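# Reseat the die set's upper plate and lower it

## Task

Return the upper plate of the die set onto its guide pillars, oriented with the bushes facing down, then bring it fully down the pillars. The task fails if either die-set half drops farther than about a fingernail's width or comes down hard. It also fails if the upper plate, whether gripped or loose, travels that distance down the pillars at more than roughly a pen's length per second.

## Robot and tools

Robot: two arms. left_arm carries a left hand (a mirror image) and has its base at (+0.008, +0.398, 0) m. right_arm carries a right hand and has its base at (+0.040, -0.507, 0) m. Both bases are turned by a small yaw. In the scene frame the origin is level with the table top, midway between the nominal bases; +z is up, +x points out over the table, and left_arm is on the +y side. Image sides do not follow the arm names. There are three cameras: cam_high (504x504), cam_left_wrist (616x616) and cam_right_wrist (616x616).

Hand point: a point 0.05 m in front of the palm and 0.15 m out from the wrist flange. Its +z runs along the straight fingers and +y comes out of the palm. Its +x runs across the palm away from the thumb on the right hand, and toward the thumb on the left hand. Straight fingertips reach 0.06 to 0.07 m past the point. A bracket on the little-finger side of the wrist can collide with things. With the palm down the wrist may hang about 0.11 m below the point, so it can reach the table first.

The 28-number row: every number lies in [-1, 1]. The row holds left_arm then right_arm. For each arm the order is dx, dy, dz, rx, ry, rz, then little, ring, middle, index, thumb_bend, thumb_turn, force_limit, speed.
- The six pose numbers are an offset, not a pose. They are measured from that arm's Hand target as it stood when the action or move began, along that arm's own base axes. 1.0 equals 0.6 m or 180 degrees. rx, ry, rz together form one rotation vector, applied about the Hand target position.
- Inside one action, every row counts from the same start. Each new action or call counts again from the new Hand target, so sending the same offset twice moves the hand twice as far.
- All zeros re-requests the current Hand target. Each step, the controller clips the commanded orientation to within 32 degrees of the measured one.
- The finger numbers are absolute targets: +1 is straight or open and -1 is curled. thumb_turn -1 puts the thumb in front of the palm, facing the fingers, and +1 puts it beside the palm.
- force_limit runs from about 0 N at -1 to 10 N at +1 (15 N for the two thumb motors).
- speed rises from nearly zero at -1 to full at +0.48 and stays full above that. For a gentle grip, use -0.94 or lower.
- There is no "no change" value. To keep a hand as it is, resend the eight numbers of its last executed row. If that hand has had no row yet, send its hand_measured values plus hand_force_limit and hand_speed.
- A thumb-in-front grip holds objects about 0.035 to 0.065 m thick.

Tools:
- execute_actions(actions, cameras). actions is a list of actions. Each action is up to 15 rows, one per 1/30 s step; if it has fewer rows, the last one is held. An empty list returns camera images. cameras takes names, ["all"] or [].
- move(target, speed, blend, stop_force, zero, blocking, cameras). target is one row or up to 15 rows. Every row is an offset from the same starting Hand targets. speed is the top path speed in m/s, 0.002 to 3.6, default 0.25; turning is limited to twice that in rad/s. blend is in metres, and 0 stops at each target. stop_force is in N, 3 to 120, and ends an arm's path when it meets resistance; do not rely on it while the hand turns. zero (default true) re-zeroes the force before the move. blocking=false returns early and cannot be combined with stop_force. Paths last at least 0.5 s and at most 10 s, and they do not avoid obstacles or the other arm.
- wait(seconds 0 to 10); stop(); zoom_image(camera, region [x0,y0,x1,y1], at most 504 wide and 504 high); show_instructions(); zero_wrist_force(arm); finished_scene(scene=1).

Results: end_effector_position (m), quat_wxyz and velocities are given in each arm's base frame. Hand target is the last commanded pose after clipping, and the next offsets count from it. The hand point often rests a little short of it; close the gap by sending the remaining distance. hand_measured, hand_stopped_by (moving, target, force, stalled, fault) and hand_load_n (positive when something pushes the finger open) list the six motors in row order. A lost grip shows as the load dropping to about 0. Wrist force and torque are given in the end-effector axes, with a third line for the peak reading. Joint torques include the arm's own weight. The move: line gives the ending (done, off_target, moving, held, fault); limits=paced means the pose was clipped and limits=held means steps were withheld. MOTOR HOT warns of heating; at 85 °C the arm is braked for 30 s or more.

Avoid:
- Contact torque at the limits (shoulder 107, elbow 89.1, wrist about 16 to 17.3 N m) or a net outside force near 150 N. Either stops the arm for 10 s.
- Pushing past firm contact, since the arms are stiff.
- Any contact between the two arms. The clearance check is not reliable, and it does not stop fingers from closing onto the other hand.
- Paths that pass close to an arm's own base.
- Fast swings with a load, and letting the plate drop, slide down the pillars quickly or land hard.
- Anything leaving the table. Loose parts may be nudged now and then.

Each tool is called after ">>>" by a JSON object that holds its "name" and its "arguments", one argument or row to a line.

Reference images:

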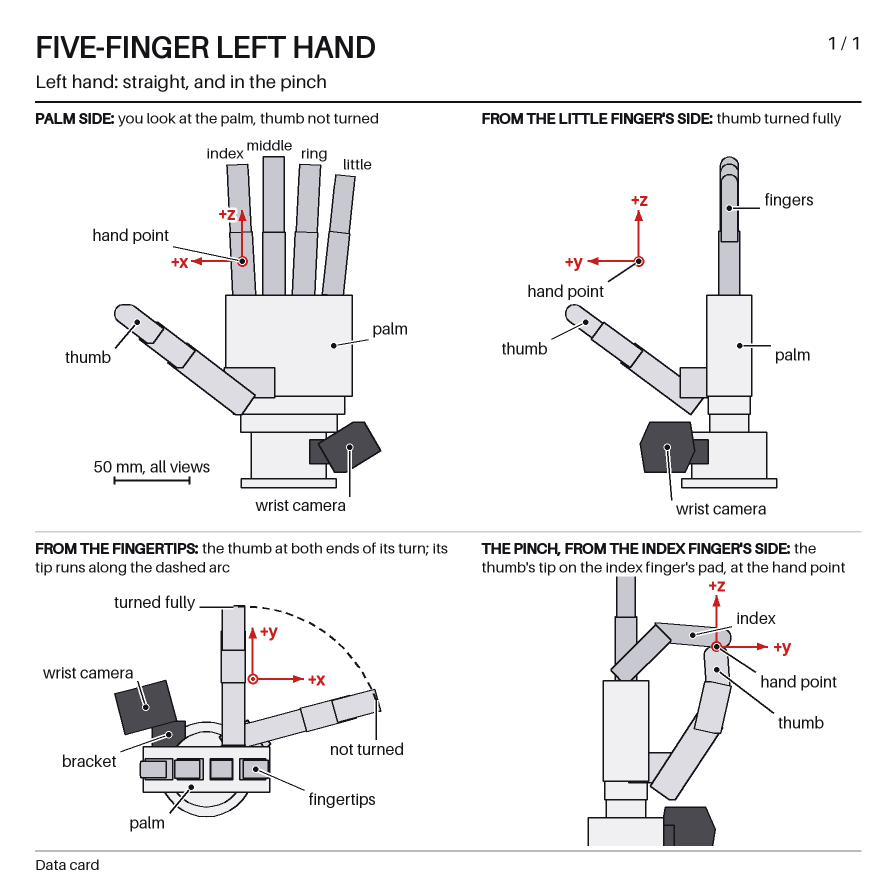

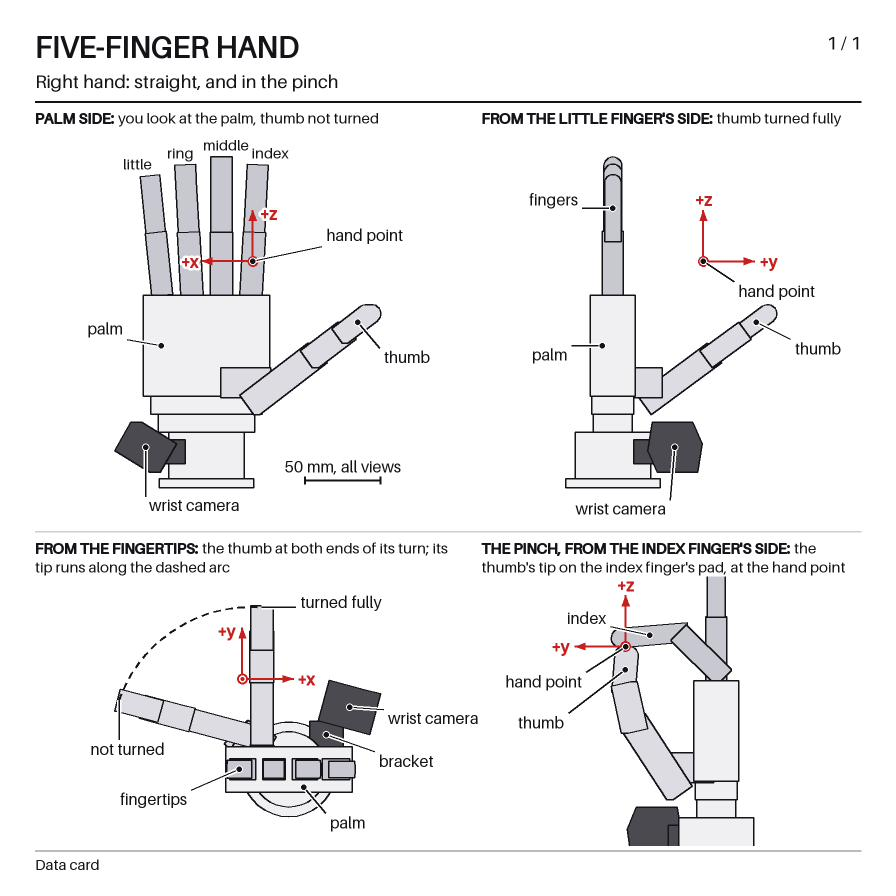

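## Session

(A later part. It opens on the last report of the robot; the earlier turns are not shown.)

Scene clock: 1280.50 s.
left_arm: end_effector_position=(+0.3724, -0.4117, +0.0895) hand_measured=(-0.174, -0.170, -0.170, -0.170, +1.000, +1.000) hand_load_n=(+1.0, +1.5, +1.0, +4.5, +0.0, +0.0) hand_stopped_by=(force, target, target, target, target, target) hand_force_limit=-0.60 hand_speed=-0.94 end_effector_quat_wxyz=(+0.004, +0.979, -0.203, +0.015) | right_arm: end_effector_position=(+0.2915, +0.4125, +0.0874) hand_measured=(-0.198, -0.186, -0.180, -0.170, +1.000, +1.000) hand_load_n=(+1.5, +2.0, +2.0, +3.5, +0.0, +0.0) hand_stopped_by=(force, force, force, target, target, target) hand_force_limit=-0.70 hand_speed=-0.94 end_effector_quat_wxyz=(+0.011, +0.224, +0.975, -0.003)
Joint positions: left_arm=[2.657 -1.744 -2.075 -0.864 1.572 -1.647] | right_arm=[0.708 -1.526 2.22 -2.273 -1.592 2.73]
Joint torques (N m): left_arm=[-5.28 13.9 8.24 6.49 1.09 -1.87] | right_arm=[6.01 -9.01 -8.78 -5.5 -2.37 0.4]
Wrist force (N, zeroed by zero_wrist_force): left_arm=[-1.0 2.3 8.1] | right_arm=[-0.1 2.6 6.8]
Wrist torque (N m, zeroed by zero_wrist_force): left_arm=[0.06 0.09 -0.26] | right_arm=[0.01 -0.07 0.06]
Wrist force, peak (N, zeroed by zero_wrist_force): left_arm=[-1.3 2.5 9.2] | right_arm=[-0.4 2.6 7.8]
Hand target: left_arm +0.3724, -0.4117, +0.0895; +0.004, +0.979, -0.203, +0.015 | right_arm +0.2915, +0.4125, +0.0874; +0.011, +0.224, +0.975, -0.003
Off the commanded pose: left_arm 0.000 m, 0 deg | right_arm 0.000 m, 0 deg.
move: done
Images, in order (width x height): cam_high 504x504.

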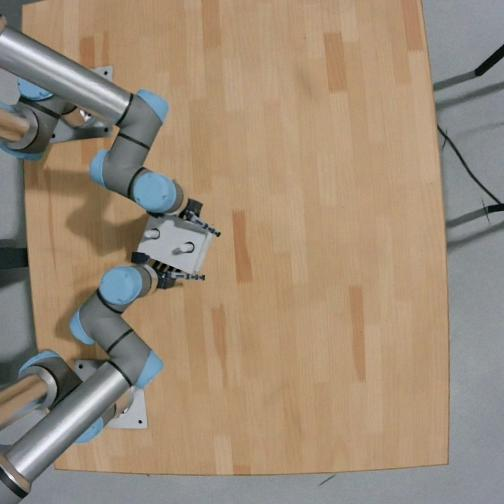

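>>> {"name": "move", "arguments": {
  "target": [0,0,-0.0117,0,0,0,-0.24,-0.17,-0.17,-0.17,1,1,-0.6,-0.94,0,0,-0.0117,0,0,0,-0.25,-0.25,-0.25,-0.17,1,1,-0.7,-0.94],
  "speed": 0.015
}}

>>> {"name": "move", "arguments": {
  "target": [0,0,-0.0117,0,0,0,-0.24,-0.17,-0.17,-0.17,1,1,-0.6,-0.94,0,0,-0.0117,0,0,0,-0.25,-0.25,-0.25,-0.17,1,1,-0.7,-0.94],
  "speed": 0.015
}}

Scene clock: 1284.47 s.
left_arm: end_effector_position=(+0.3724, -0.4117, +0.0825) hand_measured=(-0.174, -0.170, -0.170, -0.170, +1.000, +1.000) hand_load_n=(+1.0, +1.5, +1.5, +4.5, +0.0, +0.0) hand_stopped_by=(force, target, target, target, target, target) hand_force_limit=-0.60 hand_speed=-0.94 end_effector_quat_wxyz=(+0.004, +0.979, -0.203, +0.015) | right_arm: end_effector_position=(+0.2915, +0.4125, +0.0804) hand_measured=(-0.198, -0.186, -0.180, -0.170, +1.000, +1.000) hand_load_n=(+1.5, +1.5, +2.0, +3.5, +0.0, +0.0) hand_stopped_by=(force, force, force, target, target, target) hand_force_limit=-0.70 hand_speed=-0.94 end_effector_quat_wxyz=(+0.011, +0.224, +0.975, -0.003)
Joint positions: left_arm=[2.657 -1.756 -2.083 -0.844 1.572 -1.647] | right_arm=[0.708 -1.512 2.229 -2.295 -1.592 2.73]
Joint torques (N m): left_arm=[-4.63 14.89 7.45 6.01 -0.58 -1.96] | right_arm=[6.01 -9.53 -7.87 -5.24 -2.31 0.07]
Wrist force (N, zeroed by zero_wrist_force): left_arm=[0.2 2.6 9.0] | right_arm=[-0.5 3.5 7.4]
Wrist torque (N m, zeroed by zero_wrist_force): left_arm=[0.05 0.12 -0.28] | right_arm=[0.02 -0.06 0.08]
Wrist force, peak (N, zeroed by zero_wrist_force): left_arm=[-1.2 2.5 9.0] | right_arm=[-0.5 4.1 7.6]
Hand target: left_arm +0.3724, -0.4117, +0.0824; +0.004, +0.979, -0.203, +0.015 | right_arm +0.2915, +0.4125, +0.0804; +0.011, +0.224, +0.975, -0.003
Off the commanded pose: left_arm 0.000 m, 0 deg | right_arm 0.000 m, 0 deg.
move: done

Scene clock: 1285.27 s.
left_arm: end_effector_position=(+0.3724, -0.4117, +0.0755) hand_measured=(-0.174, -0.170, -0.170, -0.170, +1.000, +1.000) hand_load_n=(+1.0, +2.0, +1.0, +4.5, +0.0, +0.0) hand_stopped_by=(force, target, target, target, target, target) hand_force_limit=-0.60 hand_speed=-0.94 end_effector_quat_wxyz=(+0.004, +0.979, -0.203, +0.015) | right_arm: end_effector_position=(+0.2915, +0.4125, +0.0734) hand_measured=(-0.198, -0.186, -0.180, -0.170, +1.000, +1.000) hand_load_n=(+1.5, +1.5, +2.0, +3.5, +0.0, +0.0) hand_stopped_by=(force, force, force, target, target, target) hand_force_limit=-0.70 hand_speed=-0.94 end_effector_quat_wxyz=(+0.011, +0.224, +0.975, -0.003)
Joint positions: left_arm=[2.657 -1.768 -2.091 -0.824 1.572 -1.647] | right_arm=[0.708 -1.498 2.238 -2.318 -1.592 2.73]
Joint torques (N m): left_arm=[-4.91 14.12 6.61 5.61 -0.77 -1.86] | right_arm=[4.91 -10.72 -6.29 -4.87 -2.22 0.11]
Wrist force (N, zeroed by zero_wrist_force): left_arm=[1.2 2.9 9.2] | right_arm=[-0.7 5.0 7.2]
Wrist torque (N m, zeroed by zero_wrist_force): left_arm=[0.05 0.17 -0.29] | right_arm=[0.10 -0.06 0.13]
Wrist force, peak (N, zeroed by zero_wrist_force): left_arm=[1.9 3.0 9.0] | right_arm=[-0.8 5.3 7.7]
Hand target: left_arm +0.3724, -0.4117, +0.0754; +0.004, +0.979, -0.203, +0.015 | right_arm +0.2915, +0.4125, +0.0734; +0.011, +0.224, +0.975, -0.003
Off the commanded pose: left_arm 0.000 m, 0 deg | right_arm 0.000 m, 0 deg.
move: done

>>> {"name": "move", "arguments": {
  "target": [0,0,-0.01,0,0,0,-0.24,-0.17,-0.17,-0.17,1,1,-0.6,-0.94,0.0001,0.0003,-0.01,0,0,0,-0.25,-0.25,-0.25,-0.17,1,1,-0.7,-0.94],
  "speed": 0.012
}}

>>> {"name": "move", "arguments": {
  "target": [0,0,-0.0067,0,0,0,-0.24,-0.17,-0.17,-0.17,1,1,-0.6,-0.94,0,0,-0.0067,0,0,0,-0.25,-0.25,-0.25,-0.17,1,1,-0.7,-0.94],
  "speed": 0.01,
  "cameras": ["all"]
}}

>>> {"name": "zoom_image", "arguments": {
  "camera": "cam_high",
  "region": [110, 195, 220, 295]
}}

Scene clock: 1289.63 s.
left_arm: end_effector_position=(+0.3724, -0.4117, +0.0695) hand_measured=(-0.174, -0.170, -0.170, -0.170, +1.000, +1.000) hand_load_n=(+1.0, +2.0, +1.5, +5.0, +0.0, +0.0) hand_stopped_by=(force, target, target, target, target, target) hand_force_limit=-0.60 hand_speed=-0.94 end_effector_quat_wxyz=(+0.004, +0.979, -0.203, +0.015) | right_arm: end_effector_position=(+0.2916, +0.4127, +0.0674) hand_measured=(-0.198, -0.186, -0.180, -0.170, +1.000, +1.000) hand_load_n=(+1.0, +1.5, +1.5, +3.0, +0.0, +0.0) hand_stopped_by=(force, force, force, target, target, target) hand_force_limit=-0.70 hand_speed=-0.94 end_effector_quat_wxyz=(+0.011, +0.224, +0.975, -0.003)
Joint positions: left_arm=[2.657 -1.779 -2.097 -0.806 1.572 -1.647] | right_arm=[0.708 -1.486 2.244 -2.338 -1.592 2.73]
Joint torques (N m): left_arm=[-4.39 15.28 5.87 5.16 -1.15 -1.77] | right_arm=[7.47 -9.89 -7.31 -5.48 -2.19 0.45]
Wrist force (N, zeroed by zero_wrist_force): left_arm=[3.4 3.6 9.3] | right_arm=[0.3 0.9 4.9]
Wrist torque (N m, zeroed by zero_wrist_force): left_arm=[0.07 0.11 -0.28] | right_arm=[-0.04 -0.03 0.04]
Wrist force, peak (N, zeroed by zero_wrist_force): left_arm=[3.5 3.5 10.5] | right_arm=[-0.9 4.6 7.4]
Hand target: left_arm +0.3724, -0.4117, +0.0694; +0.004, +0.979, -0.203, +0.015 | right_arm +0.2916, +0.4127, +0.0674; +0.011, +0.224, +0.975, -0.003
Off the commanded pose: left_arm 0.000 m, 0 deg | right_arm 0.000 m, 0 deg.
move: done

Scene clock: 1290.40 s.
left_arm: end_effector_position=(+0.3724, -0.4117, +0.0654) hand_measured=(-0.174, -0.170, -0.170, -0.170, +1.000, +1.000) hand_load_n=(+1.0, +2.0, +2.0, +5.0, +0.0, +0.0) hand_stopped_by=(force, target, target, target, target, target) hand_force_limit=-0.60 hand_speed=-0.94 end_effector_quat_wxyz=(+0.004, +0.979, -0.203, +0.015) | right_arm: end_effector_position=(+0.2916, +0.4127, +0.0634) hand_measured=(-0.198, -0.186, -0.180, -0.170, +1.000, +1.000) hand_load_n=(+1.0, +1.5, +2.0, +2.5, +0.0, +0.0) hand_stopped_by=(force, force, force, target, target, target) hand_force_limit=-0.70 hand_speed=-0.94 end_effector_quat_wxyz=(+0.011, +0.224, +0.975, -0.003)
Joint positions: left_arm=[2.657 -1.786 -2.101 -0.795 1.572 -1.647] | right_arm=[0.708 -1.477 2.249 -2.351 -1.592 2.73]
Joint torques (N m): left_arm=[-4.63 14.33 6.46 5.09 -1.14 -1.79] | right_arm=[7.46 -10.89 -7.09 -5.45 -2.27 0.51]
Wrist force (N, zeroed by zero_wrist_force): left_arm=[4.2 3.7 10.2] | right_arm=[0.0 1.0 5.5]
Wrist torque (N m, zeroed by zero_wrist_force): left_arm=[0.05 0.11 -0.27] | right_arm=[-0.08 -0.02 0.04]
Wrist force, peak (N, zeroed by zero_wrist_force): left_arm=[4.1 3.8 10.5] | right_arm=[0.4 0.7 5.7]
Hand target: left_arm +0.3724, -0.4117, +0.0654; +0.004, +0.979, -0.203, +0.015 | right_arm +0.2916, +0.4127, +0.0633; +0.011, +0.224, +0.975, -0.003
Off the commanded pose: left_arm 0.000 m, 0 deg | right_arm 0.000 m, 0 deg.
move: done

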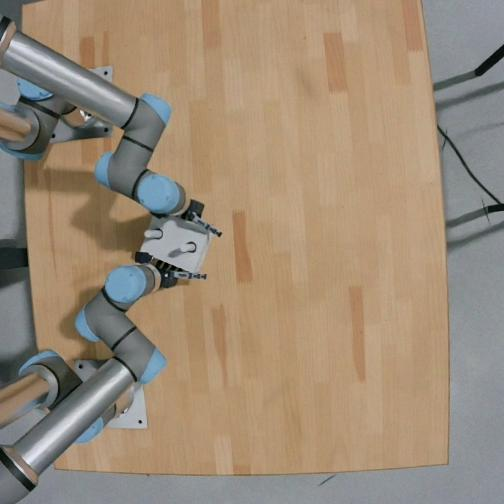

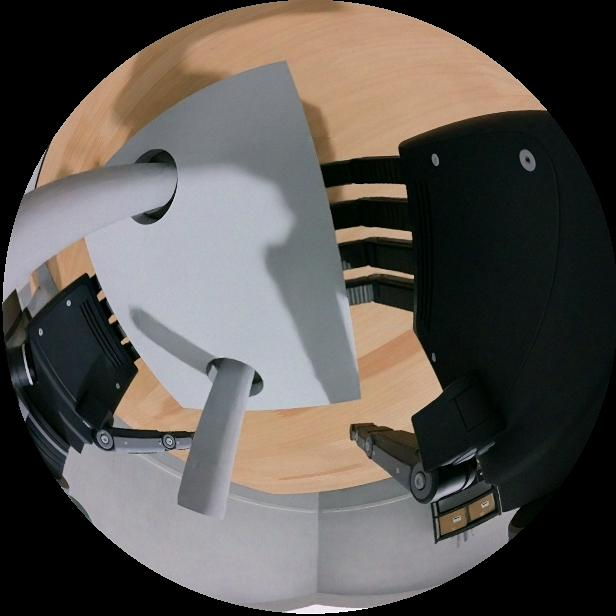

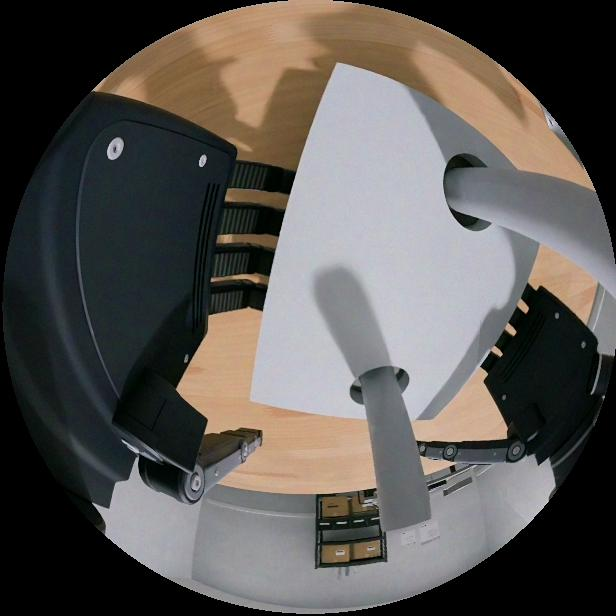

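Scaled by 4.582 from the camera's 504x504 image, which has a finer 720x720 frame.

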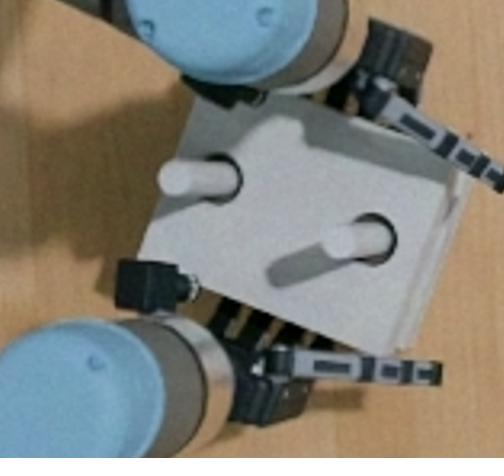

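>>> {"name": "move", "arguments": {
  "target": [0.0004,-0.001,-0.005,0,0,0,-0.24,-0.17,-0.17,-0.17,1,1,-0.6,-0.94,0,0,-0.005,0,0,0,-0.25,-0.25,-0.25,-0.17,1,1,-0.7,-0.94],
  "speed": 0.01
}}

>>> {"name": "move", "arguments": {
  "target": [0,0,-0.0033,0,0,0,-0.24,-0.17,-0.17,-0.17,1,1,-0.6,-0.94,0,0,-0.0033,0,0,0,-0.25,-0.25,-0.25,-0.17,1,1,-0.7,-0.94],
  "speed": 0.01
}}

Scene clock: 1293.93 s.
left_arm: end_effector_position=(+0.3727, -0.4123, +0.0625) hand_measured=(-0.174, -0.170, -0.170, -0.170, +1.000, +1.000) hand_load_n=(+0.0, +0.0, +0.0, +0.0, +0.0, +0.0) hand_stopped_by=(force, target, target, target, target, target) hand_force_limit=-0.60 hand_speed=-0.94 end_effector_quat_wxyz=(+0.004, +0.979, -0.203, +0.015) | right_arm: end_effector_position=(+0.2916, +0.4127, +0.0604) hand_measured=(-0.198, -0.186, -0.180, -0.170, +1.000, +1.000) hand_load_n=(+0.0, +0.5, +0.0, +0.0, -0.5, +0.0) hand_stopped_by=(force, force, force, target, target, target) hand_force_limit=-0.70 hand_speed=-0.94 end_effector_quat_wxyz=(+0.011, +0.224, +0.975, -0.003)
Joint positions: left_arm=[2.656 -1.793 -2.103 -0.787 1.572 -1.648] | right_arm=[0.708 -1.471 2.253 -2.36 -1.592 2.73]
Joint torques (N m): left_arm=[-5.26 11.61 4.4 4.96 -0.17 -2.02] | right_arm=[6.93 -8.49 -5.21 -4.74 -2.6 0.41]
Wrist force (N, zeroed by zero_wrist_force): left_arm=[0.0 0.5 -0.2] | right_arm=[0.0 -0.4 -0.5]
Wrist torque (N m, zeroed by zero_wrist_force): left_arm=[0.05 -0.01 -0.20] | right_arm=[-0.06 0.06 0.01]
Wrist force, peak (N, zeroed by zero_wrist_force): left_arm=[3.8 3.9 10.6] | right_arm=[-0.3 3.2 7.5]
Hand target: left_arm +0.3726, -0.4123, +0.0624; +0.004, +0.979, -0.203, +0.015 | right_arm +0.2916, +0.4127, +0.0603; +0.011, +0.224, +0.975, -0.003
Off the commanded pose: left_arm 0.000 m, 0 deg | right_arm 0.000 m, 0 deg.
move: done

Scene clock: 1294.63 s.
left_arm: end_effector_position=(+0.3726, -0.4123, +0.0605) hand_measured=(-0.174, -0.170, -0.170, -0.170, +1.000, +1.000) hand_load_n=(+0.0, +0.0, +0.0, +0.0, +0.0, +0.0) hand_stopped_by=(force, target, target, target, target, target) hand_force_limit=-0.60 hand_speed=-0.94 end_effector_quat_wxyz=(+0.004, +0.979, -0.203, +0.015) | right_arm: end_effector_position=(+0.2916, +0.4127, +0.0584) hand_measured=(-0.198, -0.186, -0.180, -0.170, +1.000, +1.000) hand_load_n=(+0.0, +0.0, +0.0, +0.0, -0.5, +0.0) hand_stopped_by=(force, force, force, target, target, target) hand_force_limit=-0.70 hand_speed=-0.94 end_effector_quat_wxyz=(+0.011, +0.224, +0.975, -0.003)
Joint positions: left_arm=[2.656 -1.797 -2.105 -0.781 1.572 -1.648] | right_arm=[0.708 -1.467 2.255 -2.367 -1.592 2.73]
Joint torques (N m): left_arm=[-4.91 11.68 4.41 4.72 1.19 -1.97] | right_arm=[7.07 -7.7 -4.75 -4.73 -2.44 0.43]
Wrist force (N, zeroed by zero_wrist_force): left_arm=[0.3 0.6 -0.4] | right_arm=[0.0 -0.4 -0.3]
Wrist torque (N m, zeroed by zero_wrist_force): left_arm=[0.09 -0.06 -0.19] | right_arm=[-0.07 0.05 0.00]
Wrist force, peak (N, zeroed by zero_wrist_force): left_arm=[0.2 0.7 -0.6] | right_arm=[-0.4 -0.7 -0.7]
Hand target: left_arm +0.3726, -0.4123, +0.0604; +0.004, +0.979, -0.203, +0.015 | right_arm +0.2916, +0.4127, +0.0584; +0.011, +0.224, +0.975, -0.003
Off the commanded pose: left_arm 0.000 m, 0 deg | right_arm 0.000 m, 0 deg.
move: done

>>> {"name": "move", "arguments": {
  "target": [0.04,0.092,0,0,0,0,-0.24,-0.17,-0.17,-0.17,1,1,-0.6,-0.94,-0.042,-0.091,0,0,0,0,-0.25,-0.25,-0.25,-0.17,1,1,-0.7,-0.94],
  "speed": 0.03,
  "stop_force": 8,
  "cameras": ["all"]
}}

>>> {"name": "zoom_image", "arguments": {
  "camera": "cam_high",
  "region": [110, 195, 220, 295]
}}

Scene clock: 1301.83 s.
left_arm: end_effector_position=(+0.3966, -0.3571, +0.0604) hand_measured=(-0.174, -0.170, -0.170, -0.170, +1.000, +1.000) hand_load_n=(+0.0, +0.0, +0.0, +0.0, +0.0, +0.0) hand_stopped_by=(force, target, target, target, target, target) hand_force_limit=-0.60 hand_speed=-0.94 end_effector_quat_wxyz=(+0.004, +0.979, -0.203, +0.015) | right_arm: end_effector_position=(+0.2664, +0.3581, +0.0584) hand_measured=(-0.198, -0.186, -0.180, -0.170, +1.000, +1.000) hand_load_n=(+0.0, +0.0, +0.0, +0.0, +0.0, +0.5) hand_stopped_by=(force, force, force, target, target, target) hand_force_limit=-0.70 hand_speed=-0.94 end_effector_quat_wxyz=(+0.011, +0.224, +0.975, -0.003)
Joint positions: left_arm=[2.784 -1.761 -2.151 -0.77 1.568 -1.52] | right_arm=[0.639 -1.61 2.406 -2.376 -1.591 2.661]
Joint torques (N m): left_arm=[6.2 43.38 4.27 4.85 -2.09 2.18] | right_arm=[-11.43 -26.44 -5.73 -0.58 2.64 -1.74]
Wrist force (N, zeroed by zero_wrist_force): left_arm=[0.5 0.3 -0.6] | right_arm=[-0.2 -0.4 -0.4]
Wrist torque (N m, zeroed by zero_wrist_force): left_arm=[0.06 -0.10 -0.17] | right_arm=[-0.08 0.07 -0.03]
Wrist force, peak (N, zeroed by zero_wrist_force): left_arm=[-0.1 1.7 -0.5] | right_arm=[-0.1 -0.8 -0.8]
Hand target: left_arm +0.3966, -0.3571, +0.0604; +0.004, +0.979, -0.203, +0.015 | right_arm +0.2664, +0.3581, +0.0584; +0.011, +0.224, +0.975, -0.003
Off the commanded pose: left_arm 0.000 m, 0 deg | right_arm 0.000 m, 0 deg.
move: done

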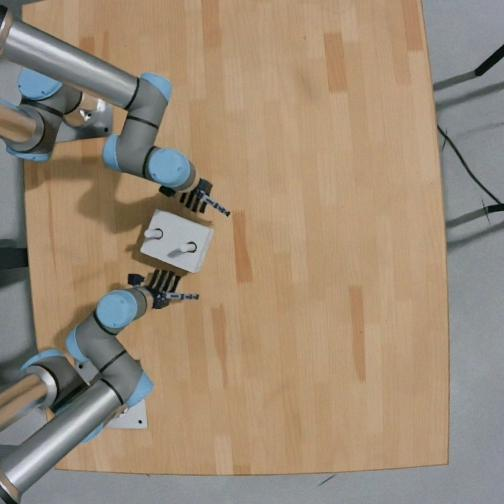

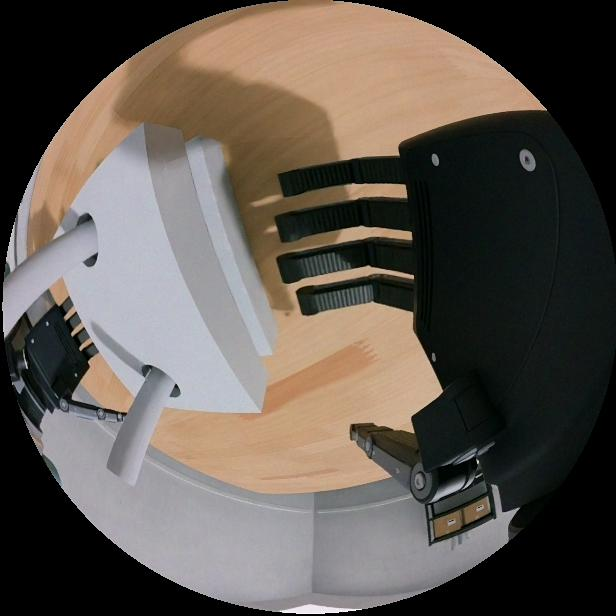

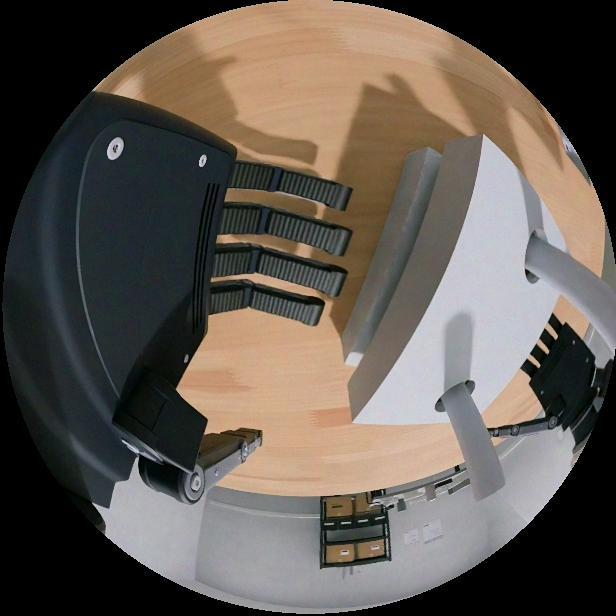

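Scaled by 4.582 from the camera's 504x504 image, which has a finer 720x720 frame.

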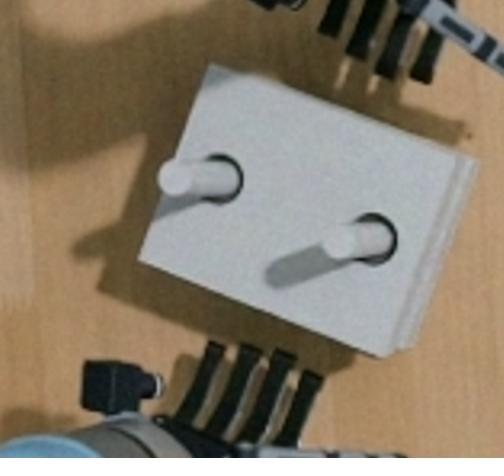

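>>> {"name": "zoom_image", "arguments": {
  "camera": "cam_left_wrist",
  "region": [130, 110, 300, 280]
}}

>>> {"name": "zoom_image", "arguments": {
  "camera": "cam_left_wrist",
  "region": [180, 260, 320, 420]
}}

>>> {"name": "zoom_image", "arguments": {
  "camera": "cam_right_wrist",
  "region": [330, 120, 510, 300]
}}

>>> {"name": "zoom_image", "arguments": {
  "camera": "cam_right_wrist",
  "region": [320, 280, 460, 440]
}}

Scaled by 2.965 from the camera's 616x616 image, which has a finer 880x880 frame.

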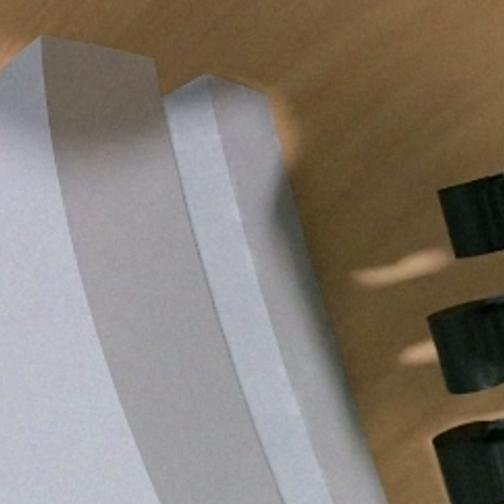

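Scaled by 3.150 from the camera's 616x616 image, which has a finer 880x880 frame.

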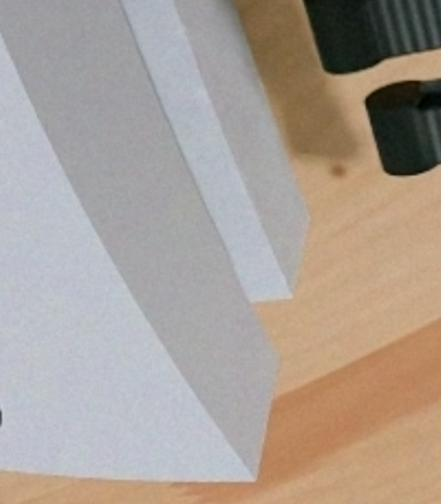

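Scaled by 2.800 from the camera's 616x616 image, which has a finer 880x880 frame.

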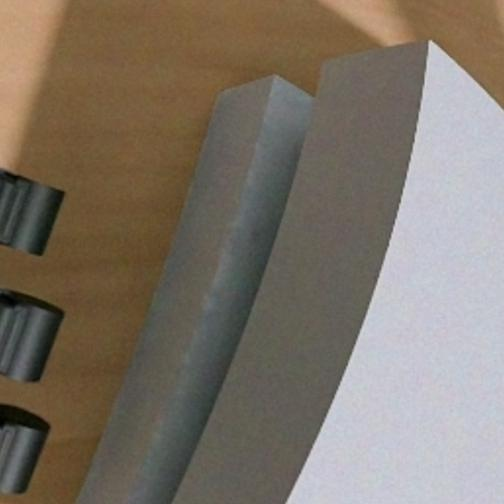

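Scaled by 3.150 from the camera's 616x616 image, which has a finer 880x880 frame.

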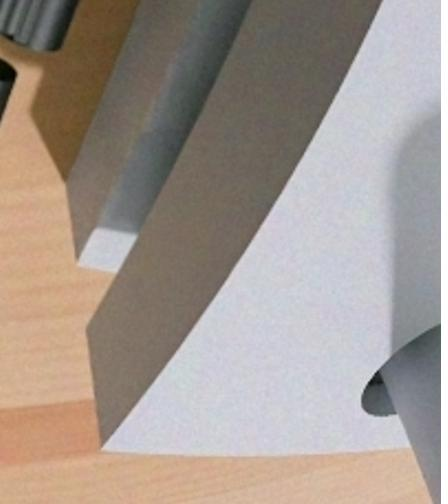

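>>> {"name": "move", "arguments": {
  "target": [
    [0,0,0.1077,0,0,0,-0.24,-0.17,-0.17,-0.17,1,1,-0.6,-0.94,0,0,0.111,0,0,0,-0.25,-0.25,-0.25,-0.17,1,1,-0.7,-0.94],
    [-0.04,-0.092,0.1077,0,0,0,-0.24,-0.17,-0.17,-0.17,1,1,-0.6,-0.94,0.042,0.091,0.111,0,0,0,-0.25,-0.25,-0.25,-0.17,1,1,-0.7,-0.94]
  ],
  "speed": 0.08,
  "cameras": ["cam_high"]
}}

>>> {"name": "zoom_image", "arguments": {
  "camera": "cam_high",
  "region": [110, 195, 220, 295]
}}

Scene clock: 1336.43 s.
left_arm: end_effector_position=(+0.3727, -0.4123, +0.1250) hand_measured=(-0.174, -0.170, -0.170, -0.170, +1.000, +1.000) hand_load_n=(+0.0, +0.0, +0.0, +0.0, +0.0, +0.0) hand_stopped_by=(force, target, target, target, target, target) hand_force_limit=-0.60 hand_speed=-0.94 end_effector_quat_wxyz=(+0.004, +0.979, -0.203, +0.015) | right_arm: end_effector_position=(+0.2916, +0.4127, +0.1250) hand_measured=(-0.198, -0.186, -0.180, -0.170, +1.000, +1.000) hand_load_n=(+0.0, +0.0, +0.0, +0.0, -0.5, +0.0) hand_stopped_by=(force, force, force, target, target, target) hand_force_limit=-0.70 hand_speed=-0.94 end_effector_quat_wxyz=(+0.011, +0.224, +0.975, -0.003)
Joint positions: left_arm=[2.656 -1.69 -2.027 -0.965 1.572 -1.648] | right_arm=[0.708 -1.59 2.166 -2.155 -1.592 2.73]
Joint torques (N m): left_arm=[-8.8 10.04 33.47 0.1 1.14 -2.22] | right_arm=[11.22 -6.46 -33.36 -2.78 -2.63 1.27]
Wrist force (N, zeroed by zero_wrist_force): left_arm=[0.0 0.6 -0.6] | right_arm=[0.0 -0.3 -0.4]
Wrist torque (N m, zeroed by zero_wrist_force): left_arm=[0.10 -0.03 -0.03] | right_arm=[-0.06 0.05 -0.13]
Wrist force, peak (N, zeroed by zero_wrist_force): left_arm=[1.2 -1.3 -0.8] | right_arm=[-1.6 -0.7 -0.6]
Hand target: left_arm +0.3726, -0.4123, +0.1250; +0.004, +0.979, -0.203, +0.015 | right_arm +0.2916, +0.4127, +0.1250; +0.011, +0.224, +0.975, -0.003
Off the commanded pose: left_arm 0.000 m, 0 deg | right_arm 0.000 m, 0 deg.
move: done
Images, in order (width x height): cam_high 504x504.

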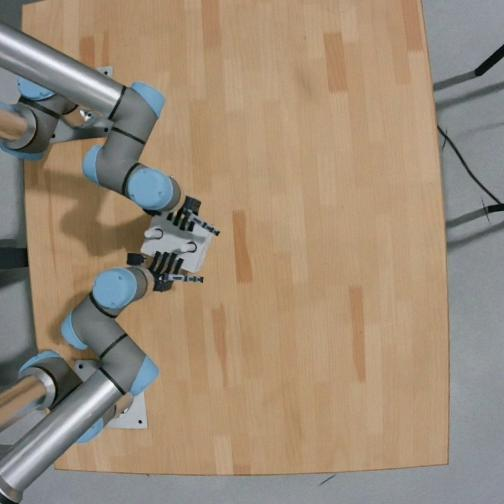

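Scaled by 4.582 from the camera's 504x504 image, which has a finer 720x720 frame.

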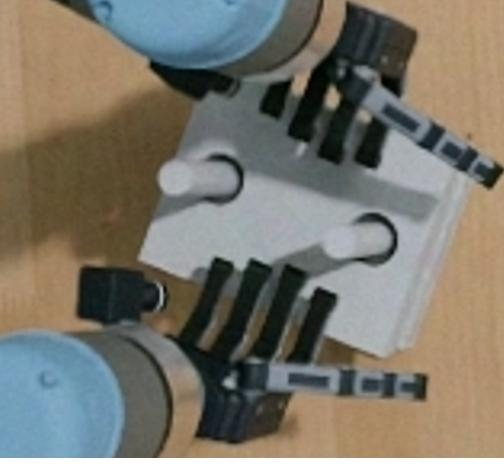

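>>> {"name": "move", "arguments": {
  "target": [0,0,-0.055,0,0,0,-0.24,-0.17,-0.17,-0.17,1,1,-0.6,-0.94,0,0,-0.055,0,0,0,-0.25,-0.25,-0.25,-0.17,1,1,-0.7,-0.94],
  "speed": 0.015,
  "stop_force": 4,
  "cameras": ["cam_high"]
}}

>>> {"name": "zoom_image", "arguments": {
  "camera": "cam_high",
  "region": [110, 195, 220, 295]
}}

Scene clock: 1342.20 s.
left_arm: end_effector_position=(+0.3726, -0.4123, +0.1078) hand_measured=(-0.174, -0.170, -0.170, -0.170, +1.000, +1.000) hand_load_n=(+0.0, -2.5, +0.0, -0.5, +0.0, +0.0) hand_stopped_by=(force, target, target, target, target, target) hand_force_limit=-0.60 hand_speed=-0.94 end_effector_quat_wxyz=(+0.004, +0.979, -0.203, +0.015) | right_arm: end_effector_position=(+0.2916, +0.4127, +0.1062) hand_measured=(-0.198, -0.186, -0.180, -0.170, +1.000, +1.000) hand_load_n=(+0.0, -2.5, +0.0, -2.5, -0.5, +0.0) hand_stopped_by=(force, force, force, target, target, target) hand_force_limit=-0.70 hand_speed=-0.94 end_effector_quat_wxyz=(+0.011, +0.224, +0.975, -0.003)
Joint positions: left_arm=[2.656 -1.715 -2.05 -0.917 1.572 -1.648] | right_arm=[0.708 -1.559 2.194 -2.213 -1.592 2.73]
Joint torques (N m): left_arm=[-7.74 40.33 30.09 -0.07 1.15 -2.23] | right_arm=[8.59 -28.39 -28.11 -0.05 -2.36 0.99]
Wrist force (N, zeroed by zero_wrist_force): left_arm=[1.1 0.9 -4.9] | right_arm=[-0.5 1.3 -5.5]
Wrist torque (N m, zeroed by zero_wrist_force): left_arm=[0.10 -0.16 -0.02] | right_arm=[0.11 0.20 -0.12]
Wrist force, peak (N, zeroed by zero_wrist_force): left_arm=[-2.6 -2.1 -13.6] | right_arm=[0.0 -6.0 -15.1]
Hand target: left_arm +0.3726, -0.4123, +0.1078; +0.004, +0.979, -0.203, +0.015 (not the last commanded pose) | right_arm +0.2916, +0.4127, +0.1062; +0.011, +0.224, +0.975, -0.003 (not the last commanded pose)
Off the commanded pose: left_arm 0.016 m, 0 deg | right_arm 0.014 m, 0 deg.
move: contact (left_arm, right_arm)
Images, in order (width x height): cam_high 504x504.

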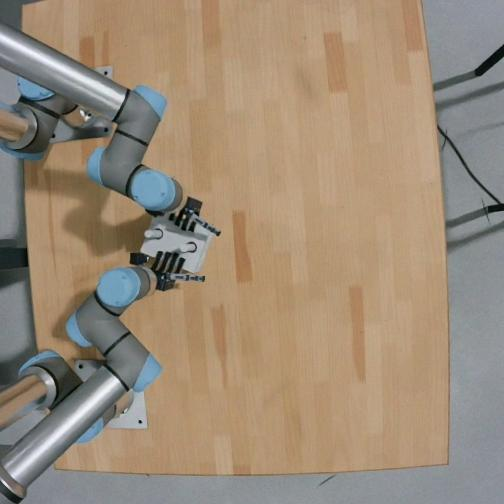

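Scaled by 4.582 from the camera's 504x504 image, which has a finer 720x720 frame.

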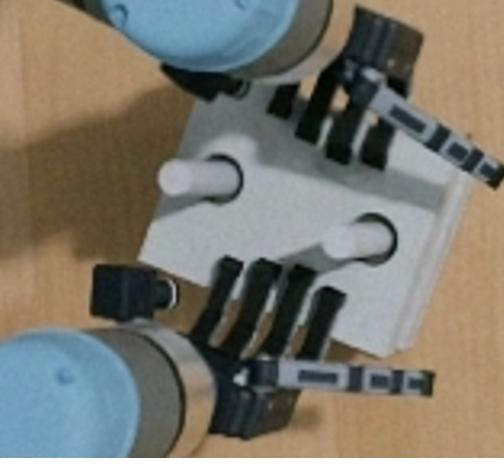

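>>> {"name": "move", "arguments": {
  "target": [0,0,-0.0017,0,0,0,-0.24,-0.17,-0.17,-0.17,1,1,-0.6,-0.94,0,0,-0.0017,0,0,0,-0.25,-0.25,-0.25,-0.17,1,1,-0.7,-0.94],
  "speed": 0.01,
  "cameras": ["cam_high"]
}}

>>> {"name": "zoom_image", "arguments": {
  "camera": "cam_high",
  "region": [176, 262, 196, 282]
}}

>>> {"name": "zoom_image", "arguments": {
  "camera": "cam_high",
  "region": [184, 250, 210, 276]
}}

Scene clock: 1347.57 s.
left_arm: end_effector_position=(+0.3727, -0.4123, +0.1068) hand_measured=(-0.174, -0.170, -0.170, -0.170, +1.000, +1.000) hand_load_n=(-1.5, -5.5, -3.0, -3.0, +0.0, +0.0) hand_stopped_by=(force, target, target, target, target, target) hand_force_limit=-0.60 hand_speed=-0.94 end_effector_quat_wxyz=(+0.004, +0.979, -0.203, +0.015) | right_arm: end_effector_position=(+0.2916, +0.4127, +0.1052) hand_measured=(-0.198, -0.186, -0.180, -0.170, +1.000, +1.000) hand_load_n=(-1.0, -5.5, -2.0, -6.0, -0.5, +0.0) hand_stopped_by=(force, force, force, target, target, target) hand_force_limit=-0.70 hand_speed=-0.94 end_effector_quat_wxyz=(+0.011, +0.224, +0.975, -0.003)
Joint positions: left_arm=[2.656 -1.717 -2.052 -0.914 1.572 -1.648] | right_arm=[0.708 -1.558 2.195 -2.217 -1.592 2.73]
Joint torques (N m): left_arm=[-7.39 3.61 1.44 3.68 1.2 -2.16] | right_arm=[9 0.51 -1.82 -2.79 -2.48 0.95]
Wrist force (N, zeroed by zero_wrist_force): left_arm=[-4.2 -2.4 -19.5] | right_arm=[0.6 -8.2 -21.9]
Wrist torque (N m, zeroed by zero_wrist_force): left_arm=[0.33 -0.60 -0.01] | right_arm=[0.17 0.71 -0.37]
Wrist force, peak (N, zeroed by zero_wrist_force): left_arm=[-3.9 -2.6 -20.1] | right_arm=[0.6 -7.8 -22.3]
Hand target: left_arm +0.3726, -0.4123, +0.1067; +0.004, +0.979, -0.203, +0.015 | right_arm +0.2916, +0.4127, +0.1052; +0.011, +0.224, +0.975, -0.003
Off the commanded pose: left_arm 0.000 m, 0 deg | right_arm 0.000 m, 0 deg.
move: done
Images, in order (width x height): cam_high 504x504.

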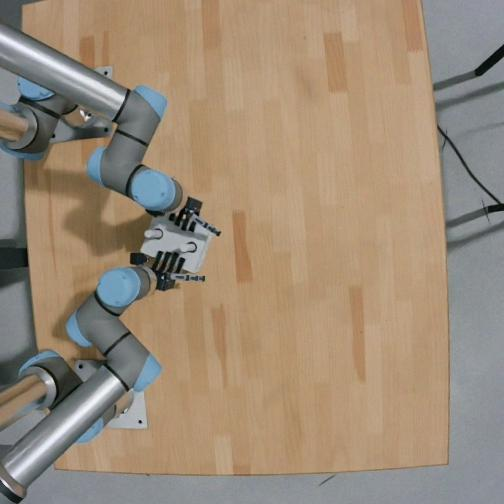

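Scaled by 25.200 from the camera's 504x504 image, which has a finer 720x720 frame.

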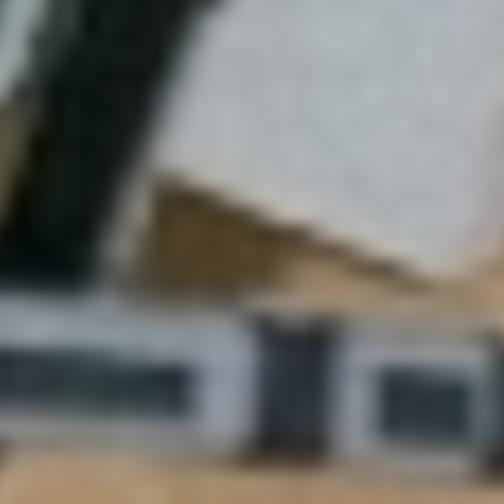

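Scaled by 19.385 from the camera's 504x504 image, which has a finer 720x720 frame.

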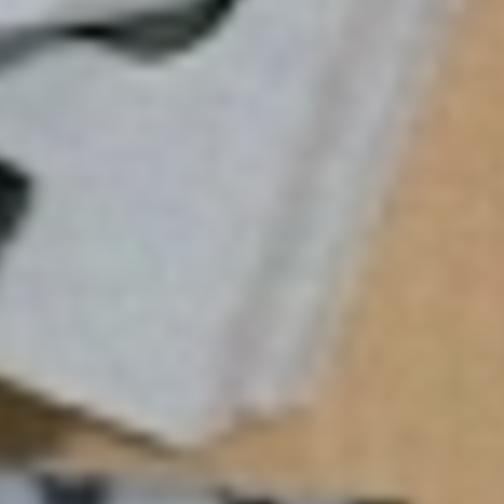

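>>> {"name": "move", "arguments": {
  "target": [
    [0,0,0.03,0,0,0,-0.24,-0.17,-0.17,-0.17,1,1,-0.6,-0.94,0,0,0.03,0,0,0,-0.25,-0.25,-0.25,-0.17,1,1,-0.7,-0.94],
    [0.06,0.137,0.05,0,0,0,-0.24,-0.17,-0.17,-0.17,1,1,-0.6,-0.94,-0.062,-0.136,0.05,0,0,0,-0.25,-0.25,-0.25,-0.17,1,1,-0.7,-0.94]
  ],
  "speed": [0.04,0.12],
  "cameras": ["all"]
}}

>>> {"name": "zoom_image", "arguments": {
  "camera": "cam_high",
  "region": [110, 195, 220, 295]
}}

>>> {"name": "zoom_image", "arguments": {
  "camera": "cam_left_wrist",
  "region": [0, 120, 300, 420]
}}

Scene clock: 1354.57 s.
left_arm: end_effector_position=(+0.4086, -0.3301, +0.1367) hand_measured=(-0.174, -0.170, -0.170, -0.170, +1.000, +1.000) hand_load_n=(+0.0, +0.0, +0.0, +0.0, +0.0, +0.0) hand_stopped_by=(force, target, target, target, target, target) hand_force_limit=-0.60 hand_speed=-0.94 end_effector_quat_wxyz=(+0.004, +0.979, -0.203, +0.015) | right_arm: end_effector_position=(+0.2544, +0.3311, +0.1351) hand_measured=(-0.198, -0.186, -0.180, -0.170, +1.000, +1.000) hand_load_n=(+0.0, +0.0, +0.0, +0.0, +0.0, +0.0) hand_stopped_by=(force, force, force, target, target, target) hand_force_limit=-0.70 hand_speed=-0.94 end_effector_quat_wxyz=(+0.011, +0.224, +0.975, -0.003)
Joint positions: left_arm=[2.848 -1.62 -2.069 -0.994 1.566 -1.456] | right_arm=[0.595 -1.853 2.35 -2.078 -1.591 2.617]
Joint torques (N m): left_arm=[6.41 39.32 6.54 0.11 -1.48 2.19] | right_arm=[-11.3 -16.8 -6.75 -0.62 2.52 -1.93]
Wrist force (N, zeroed by zero_wrist_force): left_arm=[0.2 0.5 -0.3] | right_arm=[-0.2 -0.5 -0.2]
Wrist torque (N m, zeroed by zero_wrist_force): left_arm=[0.07 -0.05 -0.19] | right_arm=[-0.09 0.09 -0.01]
Wrist force, peak (N, zeroed by zero_wrist_force): left_arm=[-4.3 -3.2 -22.2] | right_arm=[0.4 -8.9 -24.9]
Hand target: left_arm +0.4086, -0.3301, +0.1367; +0.004, +0.979, -0.203, +0.015 | right_arm +0.2544, +0.3311, +0.1352; +0.011, +0.224, +0.975, -0.003
Off the commanded pose: left_arm 0.000 m, 0 deg | right_arm 0.000 m, 0 deg.
move: done

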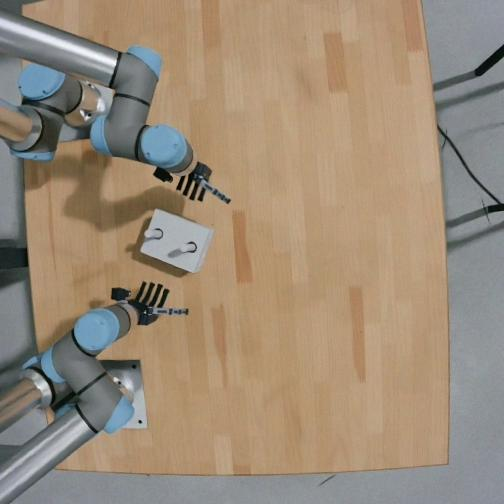

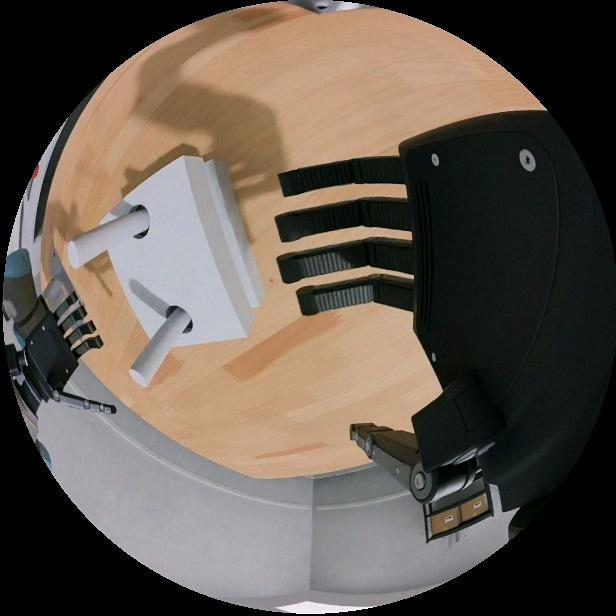

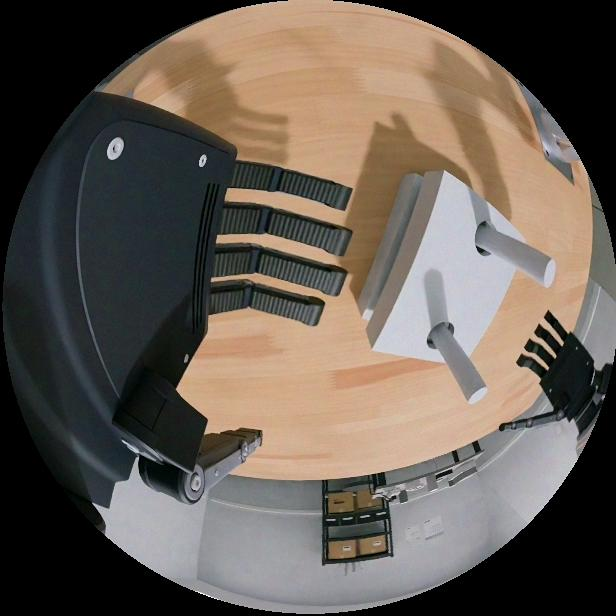

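Scaled by 4.582 from the camera's 504x504 image, which has a finer 720x720 frame.

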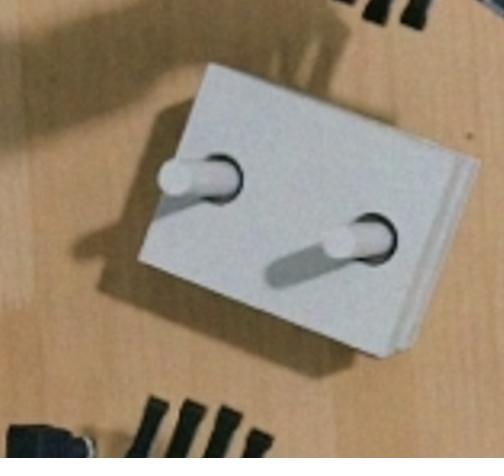

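Scaled by 1.680 from the camera's 616x616 image, which has a finer 880x880 frame.

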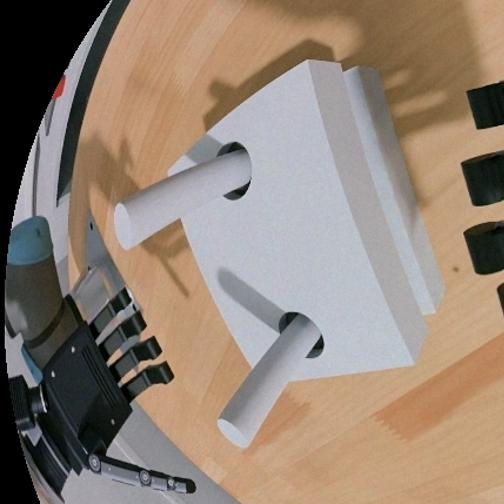

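>>> {"name": "finished_scene", "arguments": {

}}

The scene is finished: the task was done.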